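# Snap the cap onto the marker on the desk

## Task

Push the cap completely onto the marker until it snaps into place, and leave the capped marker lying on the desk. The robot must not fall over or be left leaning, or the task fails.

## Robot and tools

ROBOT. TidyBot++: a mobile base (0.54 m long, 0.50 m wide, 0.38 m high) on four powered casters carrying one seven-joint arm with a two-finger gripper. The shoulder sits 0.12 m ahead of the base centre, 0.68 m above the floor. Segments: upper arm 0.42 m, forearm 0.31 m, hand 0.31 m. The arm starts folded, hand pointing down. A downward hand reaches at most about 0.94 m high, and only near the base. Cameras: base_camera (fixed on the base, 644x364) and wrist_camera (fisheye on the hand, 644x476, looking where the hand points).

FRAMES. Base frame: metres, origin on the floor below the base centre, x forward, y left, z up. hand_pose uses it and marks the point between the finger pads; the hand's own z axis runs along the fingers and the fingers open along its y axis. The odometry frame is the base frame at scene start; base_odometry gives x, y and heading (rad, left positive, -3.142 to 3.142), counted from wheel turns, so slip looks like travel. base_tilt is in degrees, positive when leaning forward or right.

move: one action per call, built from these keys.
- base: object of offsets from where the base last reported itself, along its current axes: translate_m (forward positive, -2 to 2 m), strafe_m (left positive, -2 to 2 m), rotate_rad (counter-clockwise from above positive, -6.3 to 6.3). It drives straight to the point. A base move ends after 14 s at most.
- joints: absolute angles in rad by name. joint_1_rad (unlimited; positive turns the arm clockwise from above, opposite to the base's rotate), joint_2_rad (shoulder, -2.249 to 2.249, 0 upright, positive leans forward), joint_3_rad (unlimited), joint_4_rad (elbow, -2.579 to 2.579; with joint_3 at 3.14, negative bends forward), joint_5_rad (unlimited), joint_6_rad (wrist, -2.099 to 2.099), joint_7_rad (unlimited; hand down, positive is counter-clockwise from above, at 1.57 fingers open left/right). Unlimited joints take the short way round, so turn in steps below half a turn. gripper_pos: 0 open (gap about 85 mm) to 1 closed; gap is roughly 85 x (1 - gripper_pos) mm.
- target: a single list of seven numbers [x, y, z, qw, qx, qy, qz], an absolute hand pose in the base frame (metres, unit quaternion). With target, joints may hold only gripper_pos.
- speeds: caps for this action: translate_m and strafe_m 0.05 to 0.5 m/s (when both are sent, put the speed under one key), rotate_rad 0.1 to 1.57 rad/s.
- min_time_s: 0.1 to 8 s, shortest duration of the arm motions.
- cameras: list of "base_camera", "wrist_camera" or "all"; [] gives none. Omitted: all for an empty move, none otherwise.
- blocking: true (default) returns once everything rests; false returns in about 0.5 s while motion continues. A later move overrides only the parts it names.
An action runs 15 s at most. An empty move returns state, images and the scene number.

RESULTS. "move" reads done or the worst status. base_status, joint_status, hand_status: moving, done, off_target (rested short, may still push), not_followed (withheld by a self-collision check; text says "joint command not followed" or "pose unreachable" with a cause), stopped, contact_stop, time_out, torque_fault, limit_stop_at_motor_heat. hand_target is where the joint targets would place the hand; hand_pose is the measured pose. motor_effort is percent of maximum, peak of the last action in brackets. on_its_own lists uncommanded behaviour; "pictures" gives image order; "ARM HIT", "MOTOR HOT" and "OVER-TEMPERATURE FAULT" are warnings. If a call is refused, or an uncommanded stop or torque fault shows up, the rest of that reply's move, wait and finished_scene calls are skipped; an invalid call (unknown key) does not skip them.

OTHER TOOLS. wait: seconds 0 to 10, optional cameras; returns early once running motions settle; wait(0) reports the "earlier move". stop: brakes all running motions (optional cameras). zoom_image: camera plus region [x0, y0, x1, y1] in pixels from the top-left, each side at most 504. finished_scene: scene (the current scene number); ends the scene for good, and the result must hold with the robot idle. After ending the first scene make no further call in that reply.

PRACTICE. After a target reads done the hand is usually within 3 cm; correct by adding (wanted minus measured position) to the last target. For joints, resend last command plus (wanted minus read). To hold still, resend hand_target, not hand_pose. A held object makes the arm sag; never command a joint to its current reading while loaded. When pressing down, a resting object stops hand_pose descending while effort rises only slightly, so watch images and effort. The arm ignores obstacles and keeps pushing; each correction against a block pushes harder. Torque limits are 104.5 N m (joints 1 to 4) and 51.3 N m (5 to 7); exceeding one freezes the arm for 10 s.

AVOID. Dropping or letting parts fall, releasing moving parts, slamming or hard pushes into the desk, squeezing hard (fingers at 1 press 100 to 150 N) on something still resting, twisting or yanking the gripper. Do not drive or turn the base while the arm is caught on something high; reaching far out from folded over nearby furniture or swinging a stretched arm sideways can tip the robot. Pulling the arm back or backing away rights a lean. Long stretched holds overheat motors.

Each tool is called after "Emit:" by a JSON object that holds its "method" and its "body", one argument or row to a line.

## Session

Emit:
{"method": "move", "body": {
  "joints": {"joint_6_rad": 0.2},
  "base": {"rotate_rad": 2.1},
  "cameras": ["wrist_camera"]
}}

Emit:
{"method": "move", "body": {
  "base": {"rotate_rad": 2.1},
  "cameras": ["wrist_camera"]
}}

Scene clock: 2.63 s.
move: done
base_odometry: x=+0.000 y=+0.000 heading=+2.100
base_tilt: forward=-0.1 right=-0.9
base_status: done
joint_positions: joint_1_rad=-0.042 joint_2_rad=-0.397 joint_3_rad=+3.125 joint_4_rad=-2.523 joint_5_rad=+0.002 joint_6_rad=+0.156 joint_7_rad=+1.609 gripper_pos=+0.000
joint_status: all done
motor_effort: joint_1_rad=-1(2) joint_2_rad=-4(5) joint_3_rad=+0(2) joint_4_rad=+17(17) joint_5_rad=+1(1) joint_6_rad=+9(9) joint_7_rad=+0(1)
hand_pose: x=+0.5094 y=+0.0246 z=+0.7833 quat_wxyz=(-0.002, +0.832, +0.042, +0.553) (m; base frame)
hand_target: x=+0.5144 y=+0.0250 z=+0.7960 quat_wxyz=(-0.003, +0.820, +0.042, +0.571) (m; base frame)
hand_status: not commanded
pictures: wrist_camera
camera_calibration:
wrist_camera: T_world_to_cam=[[0.0747034, -0.996177, 0.0452782, -0.0480945], [-0.391684, -0.0710678, -0.917351, 0.973718], [0.917062, 0.0507944, -0.395496, -0.0231577], [0, 0, 0, 1]] pos_world=[0.40622, 0.0224656, 0.88626]

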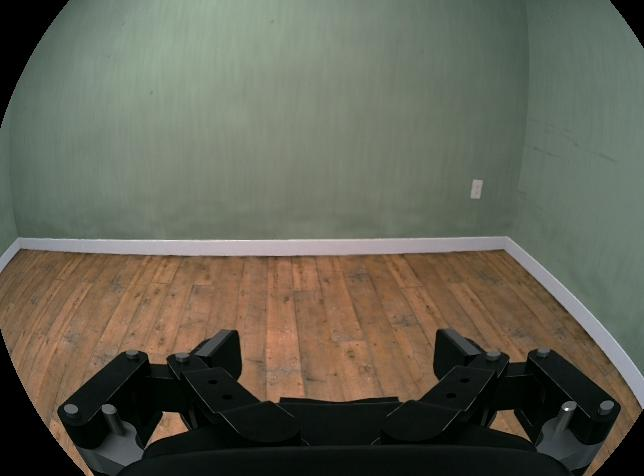

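Scene clock: 5.27 s.
move: done
base_odometry: x=+0.000 y=+0.000 heading=-2.084
base_tilt: forward=-0.1 right=-0.9
base_status: done
joint_positions: joint_1_rad=-0.042 joint_2_rad=-0.397 joint_3_rad=+3.125 joint_4_rad=-2.523 joint_5_rad=+0.002 joint_6_rad=+0.156 joint_7_rad=+1.609 gripper_pos=+0.000
joint_status: not commanded
motor_effort: joint_1_rad=-1(2) joint_2_rad=-4(5) joint_3_rad=+1(2) joint_4_rad=+17(18) joint_5_rad=+0(1) joint_6_rad=+9(9) joint_7_rad=+0(1)
hand_pose: x=+0.5094 y=+0.0246 z=+0.7833 quat_wxyz=(-0.002, +0.832, +0.042, +0.553) (m; base frame)
hand_target: x=+0.5144 y=+0.0250 z=+0.7960 quat_wxyz=(-0.003, +0.820, +0.042, +0.571) (m; base frame)
hand_status: not commanded
pictures: wrist_camera
camera_calibration:
wrist_camera: T_world_to_cam=[[0.0747034, -0.996177, 0.0452782, -0.0480945], [-0.391684, -0.0710678, -0.917351, 0.973718], [0.917062, 0.0507944, -0.395496, -0.0231577], [0, 0, 0, 1]] pos_world=[0.40622, 0.0224656, 0.88626]

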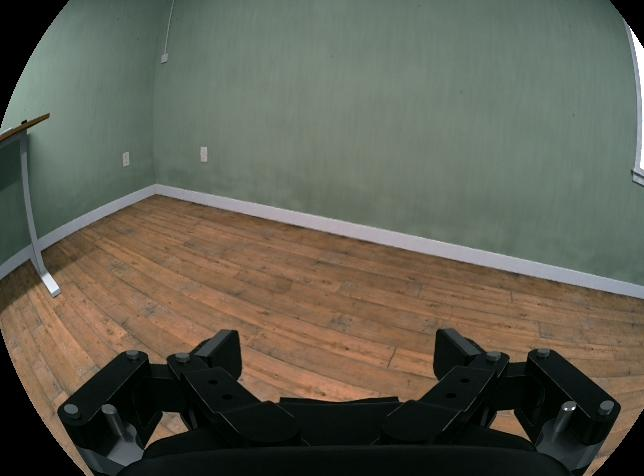

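Emit:
{"method": "move", "body": {
  "base": {"rotate_rad": 1.2},
  "cameras": ["wrist_camera"]
}}

Scene clock: 10.87 s.
move: done
base_odometry: x=+0.000 y=+0.000 heading=-0.884
base_tilt: forward=-0.1 right=-0.9
base_status: done
joint_positions: joint_1_rad=-0.042 joint_2_rad=-0.397 joint_3_rad=+3.125 joint_4_rad=-2.523 joint_5_rad=+0.002 joint_6_rad=+0.156 joint_7_rad=+1.609 gripper_pos=+0.000
joint_status: not commanded
motor_effort: joint_1_rad=-1(2) joint_2_rad=-3(5) joint_3_rad=+1(2) joint_4_rad=+18(18) joint_5_rad=+1(1) joint_6_rad=+9(9) joint_7_rad=-1(1)
hand_pose: x=+0.5094 y=+0.0246 z=+0.7833 quat_wxyz=(-0.002, +0.832, +0.042, +0.553) (m; base frame)
hand_target: x=+0.5144 y=+0.0250 z=+0.7960 quat_wxyz=(-0.003, +0.820, +0.042, +0.571) (m; base frame)
hand_status: not commanded
pictures: wrist_camera
camera_calibration:
wrist_camera: T_world_to_cam=[[0.0747034, -0.996177, 0.0452782, -0.0480945], [-0.391684, -0.0710678, -0.917351, 0.973718], [0.917062, 0.0507944, -0.395496, -0.0231577], [0, 0, 0, 1]] pos_world=[0.40622, 0.0224656, 0.88626]

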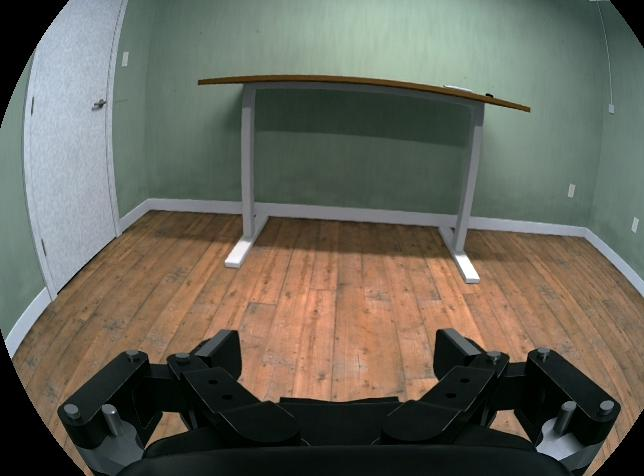

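Emit:
{"method": "move", "body": {
  "base": {"translate_m": 0.85, "strafe_m": -0.5, "rotate_rad": 0.02},
  "joints": {"joint_1_rad": 0.0, "joint_2_rad": 0.0, "joint_3_rad": 3.14, "joint_4_rad": -1.05, "joint_5_rad": 0.0, "joint_6_rad": -1.05, "joint_7_rad": 1.57},
  "cameras": ["wrist_camera"]
}}

Emit:
{"method": "zoom_image", "body": {
  "camera": "wrist_camera",
  "region": [250, 160, 450, 300]
}}

Scene clock: 21.53 s.
move: done
base_odometry: x=+0.152 y=-0.974 heading=-0.864
base_tilt: forward=-0.1 right=-0.9
base_status: done
joint_positions: joint_1_rad=-0.023 joint_2_rad=-0.006 joint_3_rad=+3.125 joint_4_rad=-1.099 joint_5_rad=+0.002 joint_6_rad=-1.009 joint_7_rad=+1.609 gripper_pos=+0.000
joint_status: all done
motor_effort: joint_1_rad=-1(3) joint_2_rad=-17(19) joint_3_rad=+0(2) joint_4_rad=+17(21) joint_5_rad=+0(1) joint_6_rad=+8(10) joint_7_rad=-1(2)
hand_pose: x=+0.6631 y=+0.0224 z=+1.0896 quat_wxyz=(+0.001, +0.867, +0.034, +0.497) (m; base frame)
hand_target: x=+0.6604 y=+0.0022 z=+1.1018 quat_wxyz=(-0.001, +0.867, +0.000, +0.498) (m; base frame)
hand_status: not commanded
pictures: wrist_camera
camera_calibration:
wrist_camera: T_world_to_cam=[[0.0594216, -0.997563, 0.0365717, -0.055891], [-0.510965, -0.0618687, -0.857372, 1.32829], [0.857545, 0.0322596, -0.513396, 0.125517], [0, 0, 0, 1]] pos_world=[0.574396, 0.0223758, 1.20533]

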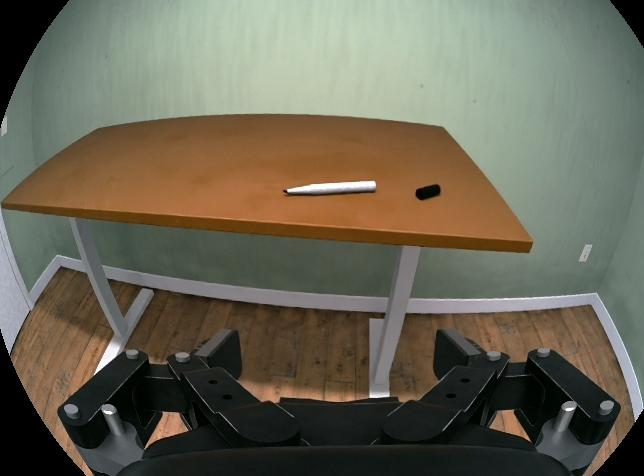

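Scaled by 2.520.

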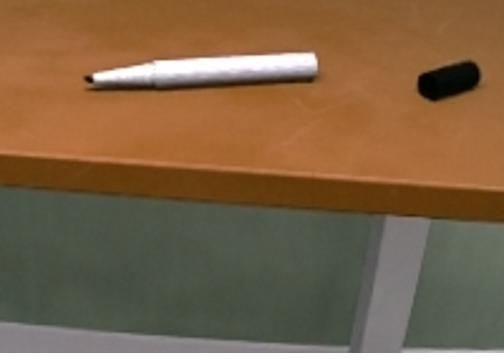

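Emit:
{"method": "zoom_image", "body": {
  "camera": "wrist_camera",
  "region": [405, 175, 450, 208]
}}

Scaled by 11.200.

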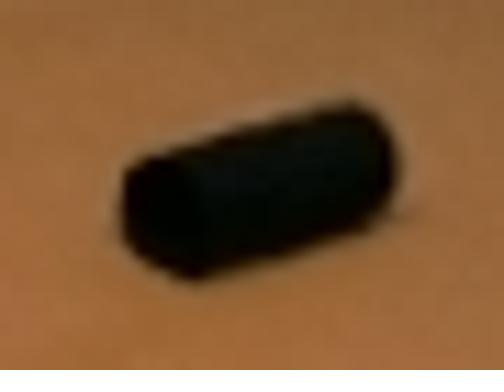

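Emit:
{"method": "move", "body": {
  "base": {"translate_m": 0.63}
}}

Emit:
{"method": "move", "body": {
  "target": [0.463, -0.066, 1.04, 0.1818, 0.8179, -0.3989, 0.3727],
  "min_time_s": 2,
  "cameras": ["wrist_camera"]
}}

Emit:
{"method": "zoom_image", "body": {
  "camera": "wrist_camera",
  "region": [290, 290, 390, 400]
}}

Scene clock: 44.27 s.
move: done
base_odometry: x=+0.561 y=-1.454 heading=-0.864
base_tilt: forward=-0.1 right=-0.9
base_status: done
joint_positions: joint_1_rad=-0.023 joint_2_rad=+0.011 joint_3_rad=+3.125 joint_4_rad=-1.094 joint_5_rad=+0.002 joint_6_rad=-1.013 joint_7_rad=+1.609 gripper_pos=+0.000
joint_status: not commanded
motor_effort: joint_1_rad=-1(2) joint_2_rad=-17(21) joint_3_rad=+0(1) joint_4_rad=+18(18) joint_5_rad=+1(1) joint_6_rad=+8(9) joint_7_rad=-1(1)
hand_pose: x=+0.6694 y=+0.0224 z=+1.0818 quat_wxyz=(+0.001, +0.871, +0.034, +0.490) (m; base frame)
hand_target: x=+0.6604 y=+0.0022 z=+1.1018 quat_wxyz=(-0.001, +0.867, +0.000, +0.498) (m; base frame)
hand_status: not commanded
pictures: none

Scene clock: 46.93 s.
move: done
base_odometry: x=+0.561 y=-1.454 heading=-0.864
base_tilt: forward=-0.1 right=-0.9
base_status: not commanded
joint_positions: joint_1_rad=+0.000 joint_2_rad=-0.098 joint_3_rad=+2.724 joint_4_rad=-1.164 joint_5_rad=+0.724 joint_6_rad=-1.684 joint_7_rad=+0.581 gripper_pos=+0.000
joint_status: not commanded
motor_effort: joint_1_rad=-1(2) joint_2_rad=-11(18) joint_3_rad=+1(1) joint_4_rad=+15(18) joint_5_rad=+6(6) joint_6_rad=+4(8) joint_7_rad=-1(1)
hand_pose: x=+0.4821 y=-0.0459 z=+1.0371 quat_wxyz=(+0.155, +0.845, -0.356, +0.367) (m; base frame)
hand_target: x=+0.4630 y=-0.0660 z=+1.0400 quat_wxyz=(+0.182, +0.818, -0.399, +0.373) (m; base frame)
hand_status: done (0.028 m and 6.6 deg from the pose sent, 0.228 m and 56.3 deg at the start)
pictures: wrist_camera
camera_calibration:
wrist_camera: T_world_to_cam=[[-0.714664, -0.699465, 0.00180464, 0.311579], [-0.481881, 0.490479, -0.7261, 1.06178], [0.506997, -0.519787, -0.687587, 0.580355], [0, 0, 0, 1]] pos_world=[0.440089, -0.00118222, 1.16944]

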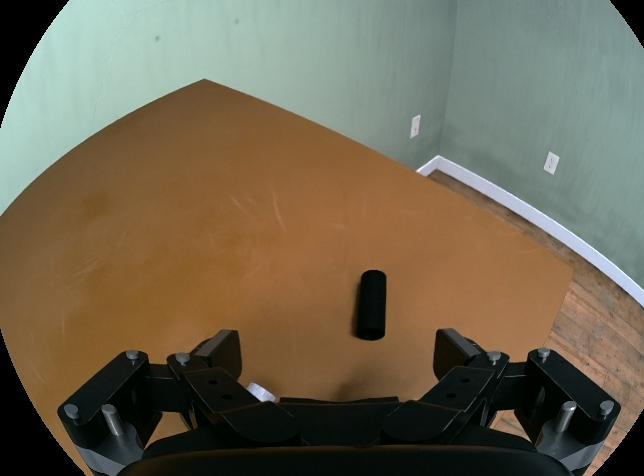

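Scaled by 4.582.

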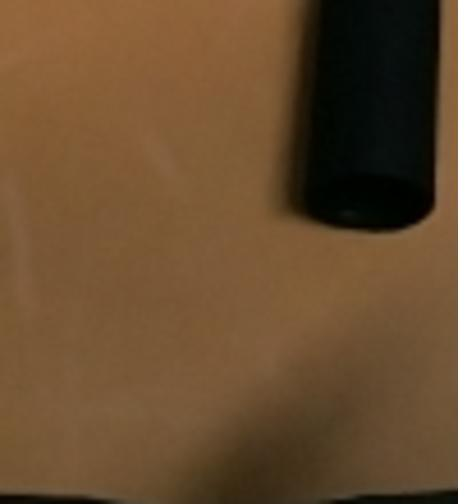

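Emit:
{"method": "zoom_image", "body": {
  "camera": "wrist_camera",
  "region": [352, 322, 392, 346]
}}

Scaled by 12.600.

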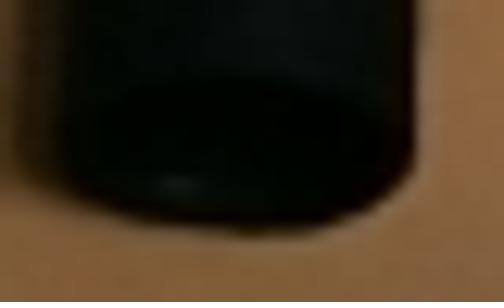

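Emit:
{"method": "move", "body": {
  "target": [0.497, -0.112, 0.990, 0.190, 0.808, -0.440, 0.352],
  "min_time_s": 1.5,
  "cameras": ["wrist_camera"]
}}

Scene clock: 61.10 s.
move: done
base_odometry: x=+0.561 y=-1.454 heading=-0.864
base_tilt: forward=-0.1 right=-0.9
base_status: not commanded
joint_positions: joint_1_rad=-0.005 joint_2_rad=-0.086 joint_3_rad=+2.887 joint_4_rad=-1.284 joint_5_rad=+0.725 joint_6_rad=-1.622 joint_7_rad=+0.516 gripper_pos=+0.000
joint_status: not commanded
motor_effort: joint_1_rad=-1(2) joint_2_rad=-12(13) joint_3_rad=+0(1) joint_4_rad=+15(16) joint_5_rad=+6(7) joint_6_rad=+3(4) joint_7_rad=-1(1)
hand_pose: x=+0.4835 y=-0.1084 z=+0.9959 quat_wxyz=(+0.192, +0.819, -0.423, +0.336) (m; base frame)
hand_target: x=+0.4970 y=-0.1120 z=+0.9900 quat_wxyz=(+0.189, +0.805, -0.439, +0.351) (m; base frame)
hand_status: done (0.015 m and 2.9 deg from the pose sent, 0.083 m and 11.3 deg at the start)
pictures: wrist_camera
camera_calibration:
wrist_camera: T_world_to_cam=[[-0.821241, -0.569749, 0.0308095, 0.305602], [-0.420919, 0.568492, -0.706855, 1.02293], [0.385215, -0.593467, -0.706687, 0.58867], [0, 0, 0, 1]] pos_world=[0.454777, -0.0580539, 1.12965]

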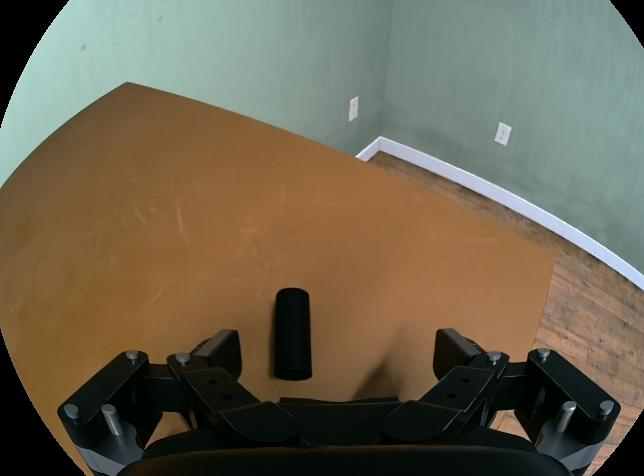

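Emit:
{"method": "move", "body": {
  "target": [0.528, -0.120, 0.964, 0.170, 0.818, -0.421, 0.357],
  "min_time_s": 1.5,
  "cameras": ["wrist_camera"]
}}

Scene clock: 67.67 s.
move: done
base_odometry: x=+0.561 y=-1.454 heading=-0.864
base_tilt: forward=-0.1 right=-0.9
base_status: not commanded
joint_positions: joint_1_rad=-0.005 joint_2_rad=-0.075 joint_3_rad=+2.952 joint_4_rad=-1.352 joint_5_rad=+0.725 joint_6_rad=-1.472 joint_7_rad=+0.516 gripper_pos=+0.000
joint_status: not commanded
motor_effort: joint_1_rad=-1(2) joint_2_rad=-13(13) joint_3_rad=+0(1) joint_4_rad=+16(16) joint_5_rad=+6(7) joint_6_rad=+3(4) joint_7_rad=-1(1)
hand_pose: x=+0.5147 y=-0.1258 z=+0.9813 quat_wxyz=(+0.185, +0.817, -0.412, +0.358) (m; base frame)
hand_target: x=+0.5280 y=-0.1200 z=+0.9640 quat_wxyz=(+0.170, +0.817, -0.420, +0.357) (m; base frame)
hand_status: done (0.023 m and 2.0 deg from the pose sent, 0.056 m and 3.5 deg at the start)
pictures: wrist_camera
camera_calibration:
wrist_camera: T_world_to_cam=[[-0.80443, -0.593967, 0.00977076, 0.330712], [-0.410448, 0.543842, -0.731962, 1.05188], [0.429448, -0.592822, -0.681276, 0.508359], [0, 0, 0, 1]] pos_world=[0.479463, -0.0742588, 1.11304]

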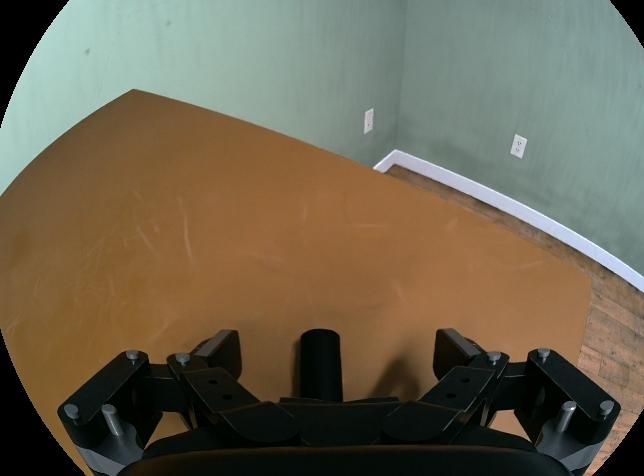

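Emit:
{"method": "move", "body": {
  "target": [0.531, -0.108, 0.951, 0.155, 0.830, -0.412, 0.348],
  "min_time_s": 1.2,
  "cameras": ["wrist_camera"]
}}

Scene clock: 72.90 s.
move: done
base_odometry: x=+0.561 y=-1.454 heading=-0.864
base_tilt: forward=-0.1 right=-0.9
base_status: not commanded
joint_positions: joint_1_rad=-0.005 joint_2_rad=-0.075 joint_3_rad=+2.952 joint_4_rad=-1.373 joint_5_rad=+0.712 joint_6_rad=-1.449 joint_7_rad=+0.516 gripper_pos=+0.000
joint_status: not commanded
motor_effort: joint_1_rad=-1(2) joint_2_rad=-13(14) joint_3_rad=+0(1) joint_4_rad=+16(16) joint_5_rad=+6(6) joint_6_rad=+3(4) joint_7_rad=-1(1)
hand_pose: x=+0.5188 y=-0.1214 z=+0.9730 quat_wxyz=(+0.180, +0.823, -0.405, +0.356) (m; base frame)
hand_target: x=+0.5310 y=-0.1080 z=+0.9510 quat_wxyz=(+0.155, +0.828, -0.411, +0.347) (m; base frame)
hand_status: done (0.028 m and 3.2 deg from the pose sent, 0.039 m and 3.9 deg at the start)
pictures: wrist_camera
camera_calibration:
wrist_camera: T_world_to_cam=[[-0.793303, -0.608758, 0.00911626, 0.329727], [-0.424042, 0.541721, -0.725759, 1.04582], [0.436874, -0.579613, -0.687888, 0.507685], [0, 0, 0, 1]] pos_world=[0.483253, -0.0715609, 1.10524]

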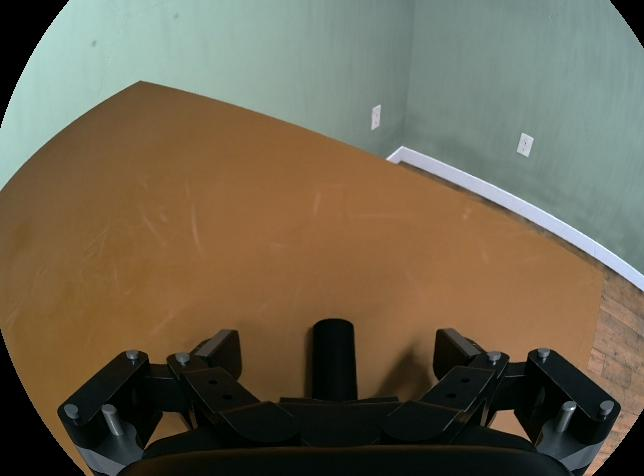

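Emit:
{"method": "move", "body": {
  "target": [0.531, -0.106, 0.940, 0.155, 0.830, -0.412, 0.348],
  "min_time_s": 1
}}

Scene clock: 78.70 s.
move: done
base_odometry: x=+0.561 y=-1.454 heading=-0.864
base_tilt: forward=-0.1 right=-0.9
base_status: not commanded
joint_positions: joint_1_rad=-0.005 joint_2_rad=-0.075 joint_3_rad=+2.952 joint_4_rad=-1.413 joint_5_rad=+0.712 joint_6_rad=-1.424 joint_7_rad=+0.515 gripper_pos=+0.000
joint_status: not commanded
motor_effort: joint_1_rad=-1(2) joint_2_rad=-13(14) joint_3_rad=+0(1) joint_4_rad=+16(17) joint_5_rad=+6(6) joint_6_rad=+3(4) joint_7_rad=-1(1)
hand_pose: x=+0.5204 y=-0.1206 z=+0.9595 quat_wxyz=(+0.184, +0.829, -0.396, +0.351) (m; base frame)
hand_target: x=+0.5310 y=-0.1060 z=+0.9400 quat_wxyz=(+0.155, +0.828, -0.411, +0.347) (m; base frame)
hand_status: done (0.027 m and 3.9 deg from the pose sent, 0.038 m and 3.2 deg at the start)
pictures: none

Emit:
{"method": "move", "body": {
  "target": [0.531, -0.106, 0.952, 0.155, 0.830, -0.412, 0.348],
  "min_time_s": 0.6
}}

Emit:
{"method": "move", "body": {
  "joints": {"gripper_pos": 0.9},
  "cameras": ["wrist_camera"]
}}

Scene clock: 82.47 s.
move: done
base_odometry: x=+0.561 y=-1.454 heading=-0.864
base_tilt: forward=-0.1 right=-0.9
base_status: not commanded
joint_positions: joint_1_rad=-0.009 joint_2_rad=-0.075 joint_3_rad=+2.952 joint_4_rad=-1.413 joint_5_rad=+0.712 joint_6_rad=-1.424 joint_7_rad=+0.515 gripper_pos=+0.000
joint_status: not commanded
motor_effort: joint_1_rad=-1(1) joint_2_rad=-13(14) joint_3_rad=+0(1) joint_4_rad=+16(16) joint_5_rad=+6(7) joint_6_rad=+3(4) joint_7_rad=-1(1)
hand_pose: x=+0.5209 y=-0.1190 z=+0.9595 quat_wxyz=(+0.184, +0.829, -0.394, +0.351) (m; base frame)
hand_target: x=+0.5310 y=-0.1060 z=+0.9520 quat_wxyz=(+0.155, +0.828, -0.411, +0.347) (m; base frame)
hand_status: done (0.018 m and 3.9 deg from the pose sent, 0.020 m and 3.9 deg at the start)
pictures: none

Scene clock: 83.50 s.
move: off_target
base_odometry: x=+0.561 y=-1.454 heading=-0.864
base_tilt: forward=-0.1 right=-0.9
base_status: not commanded
joint_positions: joint_1_rad=-0.015 joint_2_rad=-0.076 joint_3_rad=+2.952 joint_4_rad=-1.401 joint_5_rad=+0.712 joint_6_rad=-1.414 joint_7_rad=+0.515 gripper_pos=+0.826
joint_status: gripper_pos off_target (ended at +0.826, target +0.900)
motor_effort: joint_1_rad=+0(1) joint_2_rad=-8(13) joint_3_rad=+1(3) joint_4_rad=+12(16) joint_5_rad=+3(6) joint_6_rad=+1(3) joint_7_rad=+0(1)
hand_pose: x=+0.5258 y=-0.1150 z=+0.9658 quat_wxyz=(+0.177, +0.829, -0.391, +0.360) (m; base frame)
hand_target: x=+0.5310 y=-0.1060 z=+0.9520 quat_wxyz=(+0.155, +0.828, -0.411, +0.347) (m; base frame)
hand_status: not commanded
pictures: wrist_camera
camera_calibration:
wrist_camera: T_world_to_cam=[[-0.773179, -0.634059, 0.0128175, 0.322144], [-0.441254, 0.523333, -0.728984, 1.05014], [0.455511, -0.56929, -0.684411, 0.491571], [0, 0, 0, 1]] pos_world=[0.488535, -0.0654664, 1.09784]

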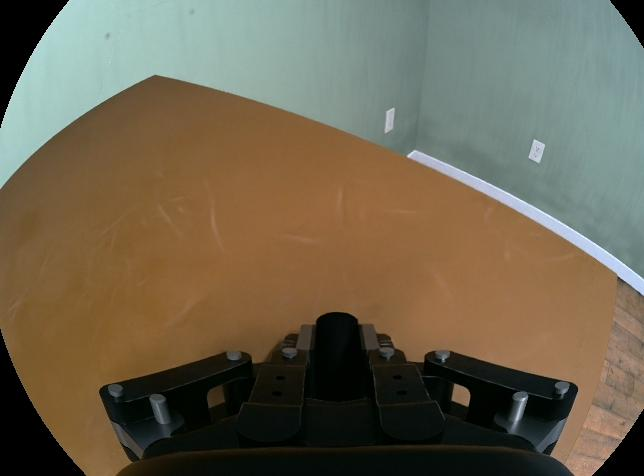

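Emit:
{"method": "move", "body": {
  "target": [0.49, -0.08, 1.065, 0.155, 0.830, -0.412, 0.348],
  "min_time_s": 1.3
}}

Emit:
{"method": "move", "body": {
  "joints": {"joint_7_rad": 2.05}
}}

Emit:
{"method": "move", "body": {
  "joints": {"joint_7_rad": 3.6}
}}

Emit:
{"method": "move", "body": {
  "target": [0.44, -0.11, 1.02, -0.391, 0.0, -0.9205, 0.0],
  "min_time_s": 2,
  "cameras": ["wrist_camera"]
}}

Scene clock: 97.93 s.
move: done
base_odometry: x=+0.561 y=-1.454 heading=-0.864
base_tilt: forward=-0.1 right=-0.9
base_status: not commanded
joint_positions: joint_1_rad=-0.154 joint_2_rad=-0.030 joint_3_rad=+2.953 joint_4_rad=-1.001 joint_5_rad=+0.712 joint_6_rad=-1.761 joint_7_rad=+0.554 gripper_pos=+0.826
joint_status: not commanded
motor_effort: joint_1_rad=-1(2) joint_2_rad=-12(15) joint_3_rad=+0(2) joint_4_rad=+14(17) joint_5_rad=+5(6) joint_6_rad=+4(5) joint_7_rad=-1(1)
hand_pose: x=+0.4931 y=-0.0747 z=+1.0563 quat_wxyz=(+0.132, +0.821, -0.429, +0.352) (m; base frame)
hand_target: x=+0.4900 y=-0.0800 z=+1.0650 quat_wxyz=(+0.155, +0.828, -0.411, +0.347) (m; base frame)
hand_status: done (0.011 m and 3.5 deg from the pose sent, 0.111 m and 3.7 deg at the start)
pictures: none

Scene clock: 99.93 s.
move: done
base_odometry: x=+0.561 y=-1.454 heading=-0.864
base_tilt: forward=-0.1 right=-0.9
base_status: not commanded
joint_positions: joint_1_rad=-0.154 joint_2_rad=-0.029 joint_3_rad=+2.953 joint_4_rad=-1.001 joint_5_rad=+0.712 joint_6_rad=-1.763 joint_7_rad=+1.979 gripper_pos=+0.826
joint_status: all done
motor_effort: joint_1_rad=-1(2) joint_2_rad=-13(13) joint_3_rad=+1(1) joint_4_rad=+14(14) joint_5_rad=+5(6) joint_6_rad=+4(5) joint_7_rad=-1(2)
hand_pose: x=+0.4928 y=-0.0748 z=+1.0556 quat_wxyz=(+0.330, +0.902, +0.212, +0.179) (m; base frame)
hand_target: x=+0.4900 y=-0.0800 z=+1.0650 quat_wxyz=(+0.344, +0.896, +0.231, +0.161) (m; base frame)
hand_status: not commanded
pictures: none

Scene clock: 102.03 s.
move: done
base_odometry: x=+0.561 y=-1.454 heading=-0.864
base_tilt: forward=-0.1 right=-0.9
base_status: not commanded
joint_positions: joint_1_rad=-0.154 joint_2_rad=-0.029 joint_3_rad=+2.953 joint_4_rad=-1.001 joint_5_rad=+0.712 joint_6_rad=-1.763 joint_7_rad=+3.528 gripper_pos=+0.826
joint_status: all done
motor_effort: joint_1_rad=-1(1) joint_2_rad=-12(13) joint_3_rad=+0(1) joint_4_rad=+14(14) joint_5_rad=+5(6) joint_6_rad=+4(4) joint_7_rad=-1(2)
hand_pose: x=+0.4927 y=-0.0748 z=+1.0556 quat_wxyz=(+0.361, +0.496, +0.783, -0.103) (m; base frame)
hand_target: x=+0.4900 y=-0.0800 z=+1.0650 quat_wxyz=(+0.359, +0.478, +0.792, -0.126) (m; base frame)
hand_status: not commanded
pictures: none

Scene clock: 104.63 s.
move: done
base_odometry: x=+0.561 y=-1.454 heading=-0.864
base_tilt: forward=-0.1 right=-0.8
base_status: not commanded
joint_positions: joint_1_rad=-1.012 joint_2_rad=-0.603 joint_3_rad=+3.588 joint_4_rad=-1.352 joint_5_rad=+0.688 joint_6_rad=-1.578 joint_7_rad=+4.333 gripper_pos=+0.826
joint_status: not commanded
motor_effort: joint_1_rad=-1(2) joint_2_rad=+9(14) joint_3_rad=-5(6) joint_4_rad=+13(15) joint_5_rad=+3(5) joint_6_rad=+6(7) joint_7_rad=-1(2)
hand_pose: x=+0.4305 y=-0.1288 z=+1.0281 quat_wxyz=(+0.390, +0.054, +0.919, -0.014) (m; base frame)
hand_target: x=+0.4400 y=-0.1100 z=+1.0200 quat_wxyz=(+0.391, +0.000, +0.920, +0.000) (m; base frame)
hand_status: done (0.023 m and 6.3 deg from the pose sent, 0.073 m and 61.0 deg at the start)
pictures: wrist_camera
camera_calibration:
wrist_camera: T_world_to_cam=[[0.107929, 0.994062, 0.0138951, 0.0682648], [0.684555, -0.0844454, 0.724054, -0.996084], [0.720927, -0.0686342, -0.689604, 0.525297], [0, 0, 0, 1]] pos_world=[0.295806, -0.115921, 1.08252]

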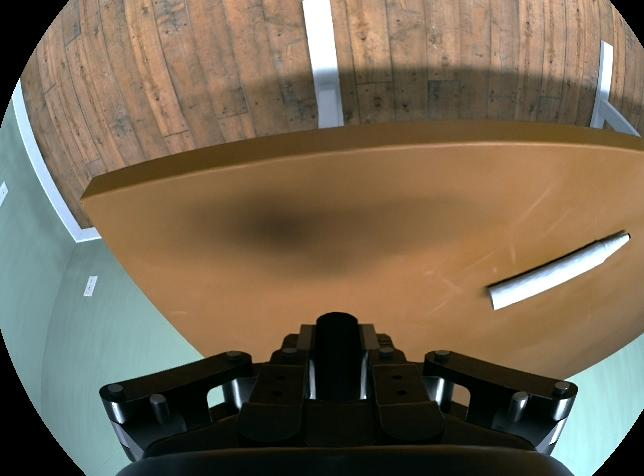

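Emit:
{"method": "move", "body": {
  "target": [0.44, -0.11, 0.985, -0.367, -0.02, -0.930, -0.008],
  "min_time_s": 1.2
}}

Scene clock: 112.17 s.
move: done
base_odometry: x=+0.561 y=-1.454 heading=-0.864
base_tilt: forward=-0.1 right=-0.8
base_status: not commanded
joint_positions: joint_1_rad=-1.039 joint_2_rad=-0.624 joint_3_rad=+3.609 joint_4_rad=-1.443 joint_5_rad=+0.688 joint_6_rad=-1.563 joint_7_rad=+4.334 gripper_pos=+0.826
joint_status: not commanded
motor_effort: joint_1_rad=-1(1) joint_2_rad=+9(10) joint_3_rad=-5(6) joint_4_rad=+13(14) joint_5_rad=+3(3) joint_6_rad=+5(6) joint_7_rad=-1(1)
hand_pose: x=+0.4315 y=-0.1234 z=+0.9933 quat_wxyz=(+0.365, +0.031, +0.930, -0.020) (m; base frame)
hand_target: x=+0.4400 y=-0.1100 z=+0.9850 quat_wxyz=(+0.367, +0.020, +0.930, +0.008) (m; base frame)
hand_status: done (0.018 m and 3.5 deg from the pose sent, 0.048 m and 5.4 deg at the start)
pictures: none

Emit:
{"method": "move", "body": {
  "target": [0.44, -0.11, 0.972, -0.367, -0.02, -0.930, -0.008],
  "min_time_s": 0.9
}}

Emit:
{"method": "move", "body": {
  "target": [0.44, -0.11, 0.966, -0.367, -0.02, -0.930, -0.008],
  "min_time_s": 0.7
}}

Emit:
{"method": "move", "body": {
  "target": [0.44, -0.11, 0.961, -0.367, -0.02, -0.930, -0.008],
  "cameras": ["wrist_camera"]
}}

Scene clock: 117.30 s.
move: done
base_odometry: x=+0.561 y=-1.454 heading=-0.864
base_tilt: forward=-0.1 right=-0.9
base_status: not commanded
joint_positions: joint_1_rad=-1.041 joint_2_rad=-0.646 joint_3_rad=+3.609 joint_4_rad=-1.495 joint_5_rad=+0.688 joint_6_rad=-1.540 joint_7_rad=+4.334 gripper_pos=+0.826
joint_status: not commanded
motor_effort: joint_1_rad=-1(1) joint_2_rad=+10(10) joint_3_rad=-6(6) joint_4_rad=+14(14) joint_5_rad=+3(3) joint_6_rad=+6(6) joint_7_rad=-1(1)
hand_pose: x=+0.4310 y=-0.1210 z=+0.9793 quat_wxyz=(+0.362, +0.019, +0.932, -0.019) (m; base frame)
hand_target: x=+0.4400 y=-0.1100 z=+0.9720 quat_wxyz=(+0.367, +0.020, +0.930, +0.008) (m; base frame)
hand_status: done (0.016 m and 3.2 deg from the pose sent, 0.027 m and 3.5 deg at the start)
pictures: none

Scene clock: 118.30 s.
move: done
base_odometry: x=+0.561 y=-1.454 heading=-0.864
base_tilt: forward=-0.1 right=-0.9
base_status: not commanded
joint_positions: joint_1_rad=-1.041 joint_2_rad=-0.654 joint_3_rad=+3.609 joint_4_rad=-1.517 joint_5_rad=+0.688 joint_6_rad=-1.525 joint_7_rad=+4.334 gripper_pos=+0.826
joint_status: not commanded
motor_effort: joint_1_rad=-1(2) joint_2_rad=+9(10) joint_3_rad=-5(6) joint_4_rad=+14(14) joint_5_rad=+3(3) joint_6_rad=+5(6) joint_7_rad=-1(1)
hand_pose: x=+0.4316 y=-0.1193 z=+0.9737 quat_wxyz=(+0.362, +0.014, +0.932, -0.019) (m; base frame)
hand_target: x=+0.4400 y=-0.1100 z=+0.9660 quat_wxyz=(+0.367, +0.020, +0.930, +0.008) (m; base frame)
hand_status: done (0.015 m and 3.2 deg from the pose sent, 0.019 m and 3.2 deg at the start)
pictures: none

Scene clock: 118.90 s.
move: done
base_odometry: x=+0.561 y=-1.454 heading=-0.864
base_tilt: forward=-0.1 right=-0.9
base_status: not commanded
joint_positions: joint_1_rad=-1.041 joint_2_rad=-0.665 joint_3_rad=+3.609 joint_4_rad=-1.529 joint_5_rad=+0.688 joint_6_rad=-1.506 joint_7_rad=+4.330 gripper_pos=+0.826
joint_status: not commanded
motor_effort: joint_1_rad=-1(2) joint_2_rad=+10(10) joint_3_rad=-5(5) joint_4_rad=+12(13) joint_5_rad=+2(3) joint_6_rad=+5(6) joint_7_rad=-1(1)
hand_pose: x=+0.4335 y=-0.1188 z=+0.9734 quat_wxyz=(+0.369, +0.013, +0.929, -0.013) (m; base frame)
hand_target: x=+0.4400 y=-0.1100 z=+0.9610 quat_wxyz=(+0.367, +0.020, +0.930, +0.008) (m; base frame)
hand_status: done (0.017 m and 2.6 deg from the pose sent, 0.018 m and 3.2 deg at the start)
pictures: wrist_camera
camera_calibration:
wrist_camera: T_world_to_cam=[[0.0325598, 0.99933, -0.0166896, 0.121787], [0.721266, -0.0119338, 0.692556, -0.934334], [0.691893, -0.0345871, -0.721171, 0.533452], [0, 0, 0, 1]] pos_world=[0.300846, -0.114405, 1.03382]

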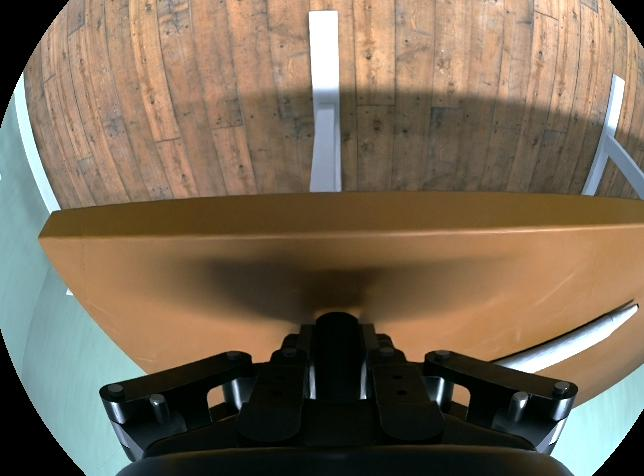

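Emit:
{"method": "move", "body": {
  "joints": {"gripper_pos": 0.74}
}}

Emit:
{"method": "move", "body": {
  "joints": {"gripper_pos": 0.0}
}}

Emit:
{"method": "move", "body": {
  "target": [0.355, -0.11, 1.06, -0.367, -0.02, -0.930, -0.008],
  "min_time_s": 1.5,
  "cameras": ["wrist_camera"]
}}

Emit:
{"method": "zoom_image", "body": {
  "camera": "wrist_camera",
  "region": [290, 270, 390, 400]
}}

Scene clock: 123.90 s.
move: done
base_odometry: x=+0.561 y=-1.454 heading=-0.864
base_tilt: forward=-0.1 right=-0.8
base_status: not commanded
joint_positions: joint_1_rad=-1.041 joint_2_rad=-0.665 joint_3_rad=+3.609 joint_4_rad=-1.538 joint_5_rad=+0.688 joint_6_rad=-1.506 joint_7_rad=+4.330 gripper_pos=+0.740
joint_status: all done
motor_effort: joint_1_rad=-1(2) joint_2_rad=+10(10) joint_3_rad=-5(6) joint_4_rad=+13(14) joint_5_rad=+2(3) joint_6_rad=+6(6) joint_7_rad=-1(1)
hand_pose: x=+0.4330 y=-0.1180 z=+0.9700 quat_wxyz=(+0.366, +0.011, +0.930, -0.015) (m; base frame)
hand_target: x=+0.4400 y=-0.1100 z=+0.9610 quat_wxyz=(+0.367, +0.020, +0.930, +0.008) (m; base frame)
hand_status: not commanded
pictures: none

Scene clock: 124.87 s.
move: done
base_odometry: x=+0.561 y=-1.454 heading=-0.864
base_tilt: forward=-0.1 right=-0.8
base_status: not commanded
joint_positions: joint_1_rad=-1.041 joint_2_rad=-0.665 joint_3_rad=+3.609 joint_4_rad=-1.538 joint_5_rad=+0.688 joint_6_rad=-1.506 joint_7_rad=+4.330 gripper_pos=+0.000
joint_status: all done
motor_effort: joint_1_rad=-2(2) joint_2_rad=+10(10) joint_3_rad=-5(6) joint_4_rad=+14(14) joint_5_rad=+3(3) joint_6_rad=+6(6) joint_7_rad=+0(1)
hand_pose: x=+0.4330 y=-0.1180 z=+0.9700 quat_wxyz=(+0.366, +0.011, +0.930, -0.015) (m; base frame)
hand_target: x=+0.4400 y=-0.1100 z=+0.9610 quat_wxyz=(+0.367, +0.020, +0.930, +0.008) (m; base frame)
hand_status: not commanded
pictures: none

Scene clock: 126.67 s.
move: done
base_odometry: x=+0.561 y=-1.454 heading=-0.864
base_tilt: forward=-0.1 right=-0.9
base_status: not commanded
joint_positions: joint_1_rad=-0.983 joint_2_rad=-0.628 joint_3_rad=+3.460 joint_4_rad=-1.214 joint_5_rad=+0.662 joint_6_rad=-1.782 joint_7_rad=+4.334 gripper_pos=+0.000
joint_status: not commanded
motor_effort: joint_1_rad=-1(2) joint_2_rad=+11(11) joint_3_rad=-4(6) joint_4_rad=+11(15) joint_5_rad=+2(3) joint_6_rad=+6(7) joint_7_rad=-1(1)
hand_pose: x=+0.3678 y=-0.1254 z=+1.0554 quat_wxyz=(+0.378, +0.054, +0.924, +0.010) (m; base frame)
hand_target: x=+0.3550 y=-0.1100 z=+1.0600 quat_wxyz=(+0.367, +0.020, +0.930, +0.008) (m; base frame)
hand_status: done (0.021 m and 4.1 deg from the pose sent, 0.119 m and 2.8 deg at the start)
pictures: wrist_camera
camera_calibration:
wrist_camera: T_world_to_cam=[[0.0898885, 0.99427, 0.057852, 0.0315036], [0.703258, -0.104496, 0.703213, -0.959973], [0.705229, -0.0225258, -0.708622, 0.621153], [0, 0, 0, 1]] pos_world=[0.234222, -0.117644, 1.11341]

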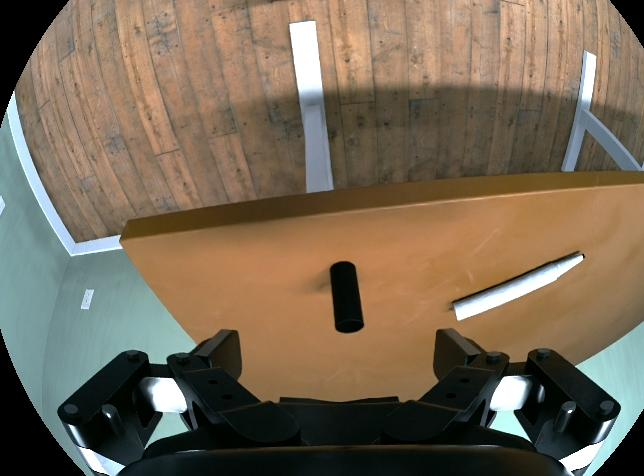

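Scaled by 3.877.

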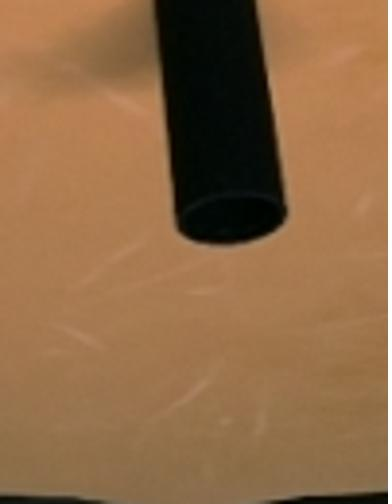

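Emit:
{"method": "move", "body": {
  "base": {"translate_m": 0.07, "strafe_m": -0.06},
  "speeds": {"translate_m": 0.2}
}}

Emit:
{"method": "move", "body": {
  "joints": {"joint_7_rad": 2.76}
}}

Emit:
{"method": "move", "body": {
  "target": [0.40, 0.03, 1.09, -0.2034, 0.7911, 0.4568, 0.3522],
  "min_time_s": 2.5,
  "cameras": ["wrist_camera"]
}}

Scene clock: 140.07 s.
move: done
base_odometry: x=+0.561 y=-1.546 heading=-0.864
base_tilt: forward=-0.1 right=-0.8
base_status: done
joint_positions: joint_1_rad=-0.979 joint_2_rad=-0.625 joint_3_rad=+3.456 joint_4_rad=-1.214 joint_5_rad=+0.658 joint_6_rad=-1.786 joint_7_rad=+4.334 gripper_pos=+0.000
joint_status: not commanded
motor_effort: joint_1_rad=-1(2) joint_2_rad=+11(12) joint_3_rad=-3(5) joint_4_rad=+11(11) joint_5_rad=+2(3) joint_6_rad=+6(7) joint_7_rad=+0(1)
hand_pose: x=+0.3665 y=-0.1231 z=+1.0550 quat_wxyz=(+0.376, +0.052, +0.925, +0.010) (m; base frame)
hand_target: x=+0.3550 y=-0.1100 z=+1.0600 quat_wxyz=(+0.367, +0.020, +0.930, +0.008) (m; base frame)
hand_status: not commanded
pictures: none

Scene clock: 142.23 s.
move: done
base_odometry: x=+0.561 y=-1.546 heading=-0.864
base_tilt: forward=-0.1 right=-0.8
base_status: not commanded
joint_positions: joint_1_rad=-0.979 joint_2_rad=-0.625 joint_3_rad=+3.456 joint_4_rad=-1.214 joint_5_rad=+0.658 joint_6_rad=-1.786 joint_7_rad=+2.831 gripper_pos=+0.000
joint_status: all done
motor_effort: joint_1_rad=-1(2) joint_2_rad=+10(11) joint_3_rad=-4(4) joint_4_rad=+11(12) joint_5_rad=+2(3) joint_6_rad=+6(7) joint_7_rad=-1(2)
hand_pose: x=+0.3665 y=-0.1231 z=+1.0550 quat_wxyz=(+0.268, +0.670, +0.640, +0.264) (m; base frame)
hand_target: x=+0.3550 y=-0.1100 z=+1.0600 quat_wxyz=(+0.245, +0.692, +0.622, +0.273) (m; base frame)
hand_status: not commanded
pictures: none

Scene clock: 145.33 s.
move: done
base_odometry: x=+0.561 y=-1.546 heading=-0.864
base_tilt: forward=-0.1 right=-0.8
base_status: not commanded
joint_positions: joint_1_rad=-1.320 joint_2_rad=-0.503 joint_3_rad=+3.998 joint_4_rad=-0.982 joint_5_rad=-0.053 joint_6_rad=-1.786 joint_7_rad=+2.236 gripper_pos=+0.000
joint_status: not commanded
motor_effort: joint_1_rad=-1(2) joint_2_rad=+10(11) joint_3_rad=-5(6) joint_4_rad=+12(12) joint_5_rad=-4(4) joint_6_rad=+6(7) joint_7_rad=+0(1)
hand_pose: x=+0.4077 y=+0.0157 z=+1.0789 quat_wxyz=(-0.171, +0.785, +0.473, +0.361) (m; base frame)
hand_target: x=+0.4000 y=+0.0300 z=+1.0900 quat_wxyz=(-0.203, +0.791, +0.457, +0.352) (m; base frame)
hand_status: done (0.020 m and 4.3 deg from the pose sent, 0.161 m and 61.2 deg at the start)
pictures: wrist_camera
camera_calibration:
wrist_camera: T_world_to_cam=[[0.867093, -0.492643, 0.073844, -0.424532], [-0.293328, -0.62475, -0.723634, 0.964043], [0.402627, 0.605798, -0.686222, 0.7022], [0, 0, 0, 1]] pos_world=[0.368164, -0.0322476, 1.21083]

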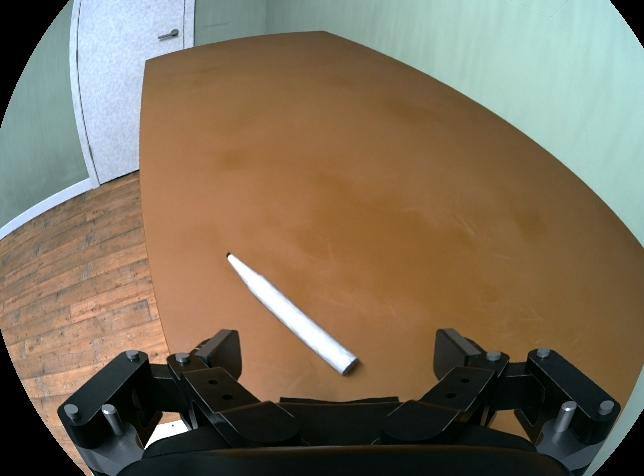

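Emit:
{"method": "move", "body": {
  "target": [0.447, 0.068, 1.025, -0.3226, 0.5391, 0.7419, 0.2344],
  "min_time_s": 2,
  "cameras": ["wrist_camera"]
}}

Scene clock: 152.03 s.
move: off_target
base_odometry: x=+0.561 y=-1.545 heading=-0.864
base_tilt: forward=-0.2 right=-0.8
base_status: not commanded
joint_positions: joint_1_rad=-2.247 joint_2_rad=-0.686 joint_3_rad=+4.057 joint_4_rad=-0.689 joint_5_rad=+0.269 joint_6_rad=-2.059 joint_7_rad=+2.295 gripper_pos=+0.000
joint_status: not commanded
motor_effort: joint_1_rad=-18(21) joint_2_rad=+2(22) joint_3_rad=-6(12) joint_4_rad=+6(12) joint_5_rad=-3(6) joint_6_rad=+6(6) joint_7_rad=+0(1)
hand_pose: x=+0.4321 y=+0.0819 z=+1.0675 quat_wxyz=(-0.278, +0.598, +0.694, +0.289) (m; base frame)
hand_target: x=+0.4617 y=+0.0855 z=+1.0397 quat_wxyz=(-0.328, +0.541, +0.724, +0.274) (m; base frame)
hand_status: off_target (0.047 m and 11.8 deg from the pose sent, 0.085 m and 47.9 deg at the start; a joint's target at an end of its range on 62 of 62 steps)
pictures: wrist_camera
camera_calibration:
wrist_camera: T_world_to_cam=[[0.990181, 0.120771, 0.0703975, -0.511926], [0.133899, -0.674745, -0.725803, 0.826111], [-0.0401555, 0.728102, -0.684291, 0.823619], [0, 0, 0, 1]] pos_world=[0.429357, 0.0195615, 1.19923]

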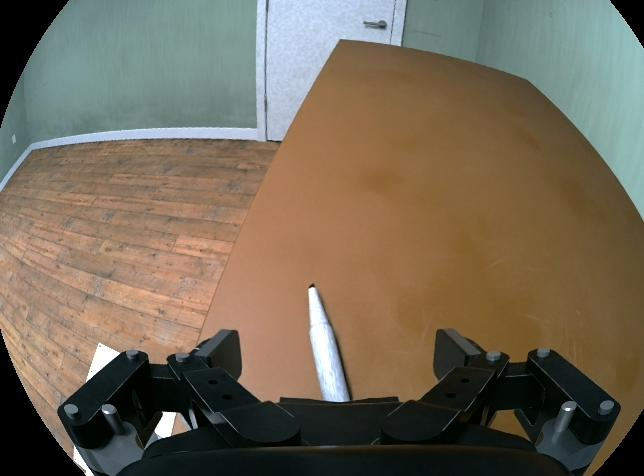

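Emit:
{"method": "move", "body": {
  "joints": {"joint_1_rad": -1.32, "joint_2_rad": -0.5, "joint_3_rad": 4.0, "joint_4_rad": -0.95, "joint_5_rad": -0.05, "joint_6_rad": -1.75, "joint_7_rad": 2.25},
  "min_time_s": 1.2
}}

Emit:
{"method": "move", "body": {
  "base": {"translate_m": -0.25}
}}

Emit:
{"method": "move", "body": {
  "joints": {"joint_1_rad": 0.45, "joint_2_rad": 0.15, "joint_3_rad": 3.1, "joint_4_rad": -0.8, "joint_5_rad": -0.92, "joint_6_rad": -2.02, "joint_7_rad": 2.9},
  "min_time_s": 2
}}

Scene clock: 164.00 s.
move: done
base_odometry: x=+0.561 y=-1.546 heading=-0.864
base_tilt: forward=-0.1 right=-0.8
base_status: not commanded
joint_positions: joint_1_rad=-1.348 joint_2_rad=-0.520 joint_3_rad=+4.030 joint_4_rad=-0.922 joint_5_rad=+0.006 joint_6_rad=-1.797 joint_7_rad=+2.295 gripper_pos=+0.000
joint_status: all done
motor_effort: joint_1_rad=-1(18) joint_2_rad=+12(26) joint_3_rad=-5(8) joint_4_rad=+11(11) joint_5_rad=-3(4) joint_6_rad=+6(7) joint_7_rad=-1(3)
hand_pose: x=+0.4213 y=-0.0153 z=+1.0884 quat_wxyz=(-0.143, +0.781, +0.472, +0.383) (m; base frame)
hand_target: x=+0.4189 y=+0.0131 z=+1.0969 quat_wxyz=(-0.162, +0.777, +0.465, +0.392) (m; base frame)
hand_status: not commanded
pictures: none

Scene clock: 165.63 s.
move: done
base_odometry: x=+0.399 y=-1.356 heading=-0.864
base_tilt: forward=-0.1 right=-0.8
base_status: done
joint_positions: joint_1_rad=-1.337 joint_2_rad=-0.514 joint_3_rad=+4.025 joint_4_rad=-0.925 joint_5_rad=-0.001 joint_6_rad=-1.791 joint_7_rad=+2.295 gripper_pos=+0.000
joint_status: not commanded
motor_effort: joint_1_rad=-1(3) joint_2_rad=+11(13) joint_3_rad=-5(6) joint_4_rad=+11(12) joint_5_rad=-3(4) joint_6_rad=+6(7) joint_7_rad=-1(1)
hand_pose: x=+0.4211 y=-0.0118 z=+1.0895 quat_wxyz=(-0.142, +0.781, +0.472, +0.384) (m; base frame)
hand_target: x=+0.4189 y=+0.0131 z=+1.0969 quat_wxyz=(-0.162, +0.777, +0.465, +0.392) (m; base frame)
hand_status: not commanded
pictures: none

Scene clock: 168.60 s.
move: done
base_odometry: x=+0.399 y=-1.356 heading=-0.864
base_tilt: forward=-0.1 right=-0.9
base_status: not commanded
joint_positions: joint_1_rad=+0.423 joint_2_rad=+0.135 joint_3_rad=+3.126 joint_4_rad=-0.843 joint_5_rad=-0.859 joint_6_rad=-1.981 joint_7_rad=+2.826 gripper_pos=+0.000
joint_status: all done
motor_effort: joint_1_rad=-1(3) joint_2_rad=-16(17) joint_3_rad=-1(7) joint_4_rad=+12(13) joint_5_rad=-5(6) joint_6_rad=+3(7) joint_7_rad=-1(2)
hand_pose: x=+0.4972 y=+0.0726 z=+1.0510 quat_wxyz=(-0.185, +0.743, +0.554, +0.326) (m; base frame)
hand_target: x=+0.4887 y=+0.0817 z=+1.0656 quat_wxyz=(-0.189, +0.698, +0.599, +0.344) (m; base frame)
hand_status: not commanded
pictures: none

Emit:
{"method": "move", "body": {
  "base": {"translate_m": 0.22},
  "speeds": {"translate_m": 0.3},
  "cameras": ["wrist_camera"]
}}

Scene clock: 175.50 s.
move: done
base_odometry: x=+0.542 y=-1.523 heading=-0.863
base_tilt: forward=-0.1 right=-0.9
base_status: done
joint_positions: joint_1_rad=+0.426 joint_2_rad=+0.154 joint_3_rad=+3.124 joint_4_rad=-0.839 joint_5_rad=-0.864 joint_6_rad=-1.988 joint_7_rad=+2.827 gripper_pos=+0.000
joint_status: not commanded
motor_effort: joint_1_rad=-1(2) joint_2_rad=-16(22) joint_3_rad=-1(2) joint_4_rad=+12(13) joint_5_rad=-5(5) joint_6_rad=+2(4) joint_7_rad=+0(1)
hand_pose: x=+0.5012 y=+0.0706 z=+1.0465 quat_wxyz=(-0.195, +0.742, +0.554, +0.322) (m; base frame)
hand_target: x=+0.4887 y=+0.0817 z=+1.0656 quat_wxyz=(-0.189, +0.698, +0.599, +0.344) (m; base frame)
hand_status: not commanded
pictures: wrist_camera
camera_calibration:
wrist_camera: T_world_to_cam=[[0.948917, -0.307715, 0.0697692, -0.525962], [-0.177513, -0.70345, -0.68822, 0.912725], [0.260855, 0.640679, -0.722139, 0.715241], [0, 0, 0, 1]] pos_world=[0.474541, 0.0219702, 1.18136]

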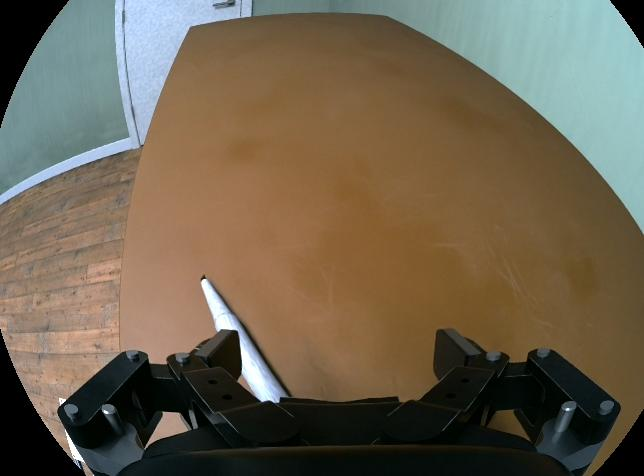

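Emit:
{"method": "move", "body": {
  "target": [0.468, 0.083, 1.010, -0.3226, 0.5391, 0.7419, 0.2344],
  "min_time_s": 1.5,
  "cameras": ["wrist_camera"]
}}

Scene clock: 182.43 s.
move: off_target
base_odometry: x=+0.542 y=-1.523 heading=-0.863
base_tilt: forward=-0.1 right=-0.9
base_status: not commanded
joint_positions: joint_1_rad=+0.527 joint_2_rad=+0.440 joint_3_rad=+2.554 joint_4_rad=-0.682 joint_5_rad=-0.741 joint_6_rad=-2.061 joint_7_rad=+2.925 gripper_pos=+0.000
joint_status: not commanded
motor_effort: joint_1_rad=-1(2) joint_2_rad=-23(24) joint_3_rad=-3(4) joint_4_rad=+12(13) joint_5_rad=-5(6) joint_6_rad=+2(3) joint_7_rad=+0(2)
hand_pose: x=+0.5108 y=+0.1181 z=+1.0184 quat_wxyz=(-0.314, +0.579, +0.694, +0.290) (m; base frame)
hand_target: x=+0.5097 y=+0.0986 z=+1.0169 quat_wxyz=(-0.291, +0.558, +0.720, +0.293) (m; base frame)
hand_status: off_target (0.056 m and 9.6 deg from the pose sent, 0.051 m and 36.5 deg at the start; a joint's target at an end of its range on 46 of 46 steps)
pictures: wrist_camera
camera_calibration:
wrist_camera: T_world_to_cam=[[0.98577, 0.163105, 0.0406785, -0.563211], [0.135555, -0.628184, -0.766166, 0.839036], [-0.0994119, 0.760777, -0.641354, 0.74959], [0, 0, 0, 1]] pos_world=[0.515979, 0.0486599, 1.1465]

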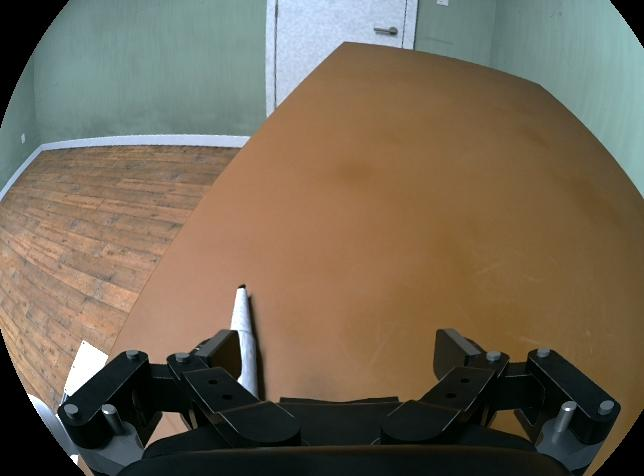

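Emit:
{"method": "move", "body": {
  "base": {"strafe_m": -0.1},
  "speeds": {"strafe_m": 0.2}
}}

Emit:
{"method": "move", "body": {
  "target": [0.468, 0.178, 1.010, -0.3226, 0.5391, 0.7419, 0.2344],
  "min_time_s": 1.5,
  "cameras": ["wrist_camera"]
}}

Scene clock: 191.13 s.
move: done
base_odometry: x=+0.466 y=-1.588 heading=-0.863
base_tilt: forward=-0.1 right=-0.8
base_status: done
joint_positions: joint_1_rad=+0.543 joint_2_rad=+0.447 joint_3_rad=+2.547 joint_4_rad=-0.680 joint_5_rad=-0.736 joint_6_rad=-2.063 joint_7_rad=+2.926 gripper_pos=+0.000
joint_status: not commanded
motor_effort: joint_1_rad=-1(3) joint_2_rad=-23(25) joint_3_rad=-3(4) joint_4_rad=+12(13) joint_5_rad=-6(6) joint_6_rad=+2(2) joint_7_rad=+0(1)
hand_pose: x=+0.5131 y=+0.1113 z=+1.0168 quat_wxyz=(-0.314, +0.583, +0.691, +0.291) (m; base frame)
hand_target: x=+0.5097 y=+0.0986 z=+1.0169 quat_wxyz=(-0.291, +0.558, +0.720, +0.293) (m; base frame)
hand_status: not commanded
pictures: none

Scene clock: 192.93 s.
move: done
base_odometry: x=+0.466 y=-1.588 heading=-0.863
base_tilt: forward=-0.1 right=-0.9
base_status: not commanded
joint_positions: joint_1_rad=+0.385 joint_2_rad=+0.415 joint_3_rad=+2.551 joint_4_rad=-0.708 joint_5_rad=-0.736 joint_6_rad=-2.063 joint_7_rad=+2.926 gripper_pos=+0.000
joint_status: not commanded
motor_effort: joint_1_rad=-1(2) joint_2_rad=-22(24) joint_3_rad=-3(4) joint_4_rad=+13(13) joint_5_rad=-5(6) joint_6_rad=+2(3) joint_7_rad=+0(1)
hand_pose: x=+0.4786 y=+0.1763 z=+1.0183 quat_wxyz=(-0.331, +0.528, +0.738, +0.258) (m; base frame)
hand_target: x=+0.4680 y=+0.1780 z=+1.0100 quat_wxyz=(-0.323, +0.539, +0.742, +0.234) (m; base frame)
hand_status: done (0.014 m and 3.2 deg from the pose sent, 0.081 m and 10.1 deg at the start)
pictures: wrist_camera
camera_calibration:
wrist_camera: T_world_to_cam=[[0.94987, 0.310852, 0.0334279, -0.542554], [0.227494, -0.613865, -0.755921, 0.822903], [-0.21446, 0.725631, -0.653809, 0.775957], [0, 0, 0, 1]] pos_world=[0.494561, 0.110746, 1.14751]

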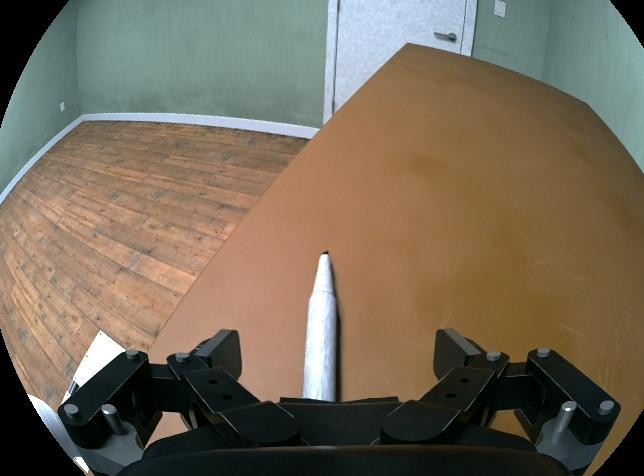

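Emit:
{"method": "move", "body": {
  "target": [0.450, 0.203, 0.965, -0.304, 0.552, 0.750, 0.207],
  "min_time_s": 1.5,
  "cameras": ["wrist_camera"]
}}

Scene clock: 200.53 s.
move: done
base_odometry: x=+0.466 y=-1.588 heading=-0.863
base_tilt: forward=-0.1 right=-0.8
base_status: not commanded
joint_positions: joint_1_rad=+0.295 joint_2_rad=+0.307 joint_3_rad=+2.687 joint_4_rad=-0.948 joint_5_rad=-0.728 joint_6_rad=-2.010 joint_7_rad=+2.958 gripper_pos=+0.000
joint_status: not commanded
motor_effort: joint_1_rad=-1(2) joint_2_rad=-20(23) joint_3_rad=-3(4) joint_4_rad=+13(14) joint_5_rad=-6(6) joint_6_rad=+1(2) joint_7_rad=+0(1)
hand_pose: x=+0.4469 y=+0.2003 z=+0.9746 quat_wxyz=(-0.337, +0.561, +0.729, +0.200) (m; base frame)
hand_target: x=+0.4500 y=+0.2030 z=+0.9650 quat_wxyz=(-0.304, +0.551, +0.749, +0.207) (m; base frame)
hand_status: done (0.010 m and 4.7 deg from the pose sent, 0.066 m and 7.3 deg at the start)
pictures: wrist_camera
camera_calibration:
wrist_camera: T_world_to_cam=[[0.952114, 0.293487, -0.0856994, -0.399833], [0.148111, -0.687956, -0.710478, 0.81796], [-0.267474, 0.663763, -0.698481, 0.802733], [0, 0, 0, 1]] pos_world=[0.474247, 0.147241, 1.10757]

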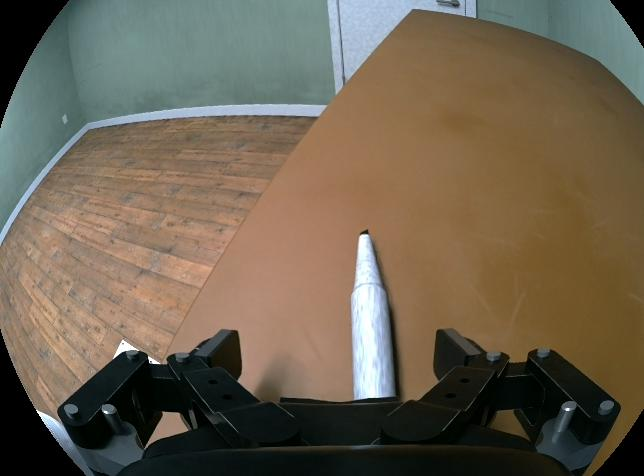

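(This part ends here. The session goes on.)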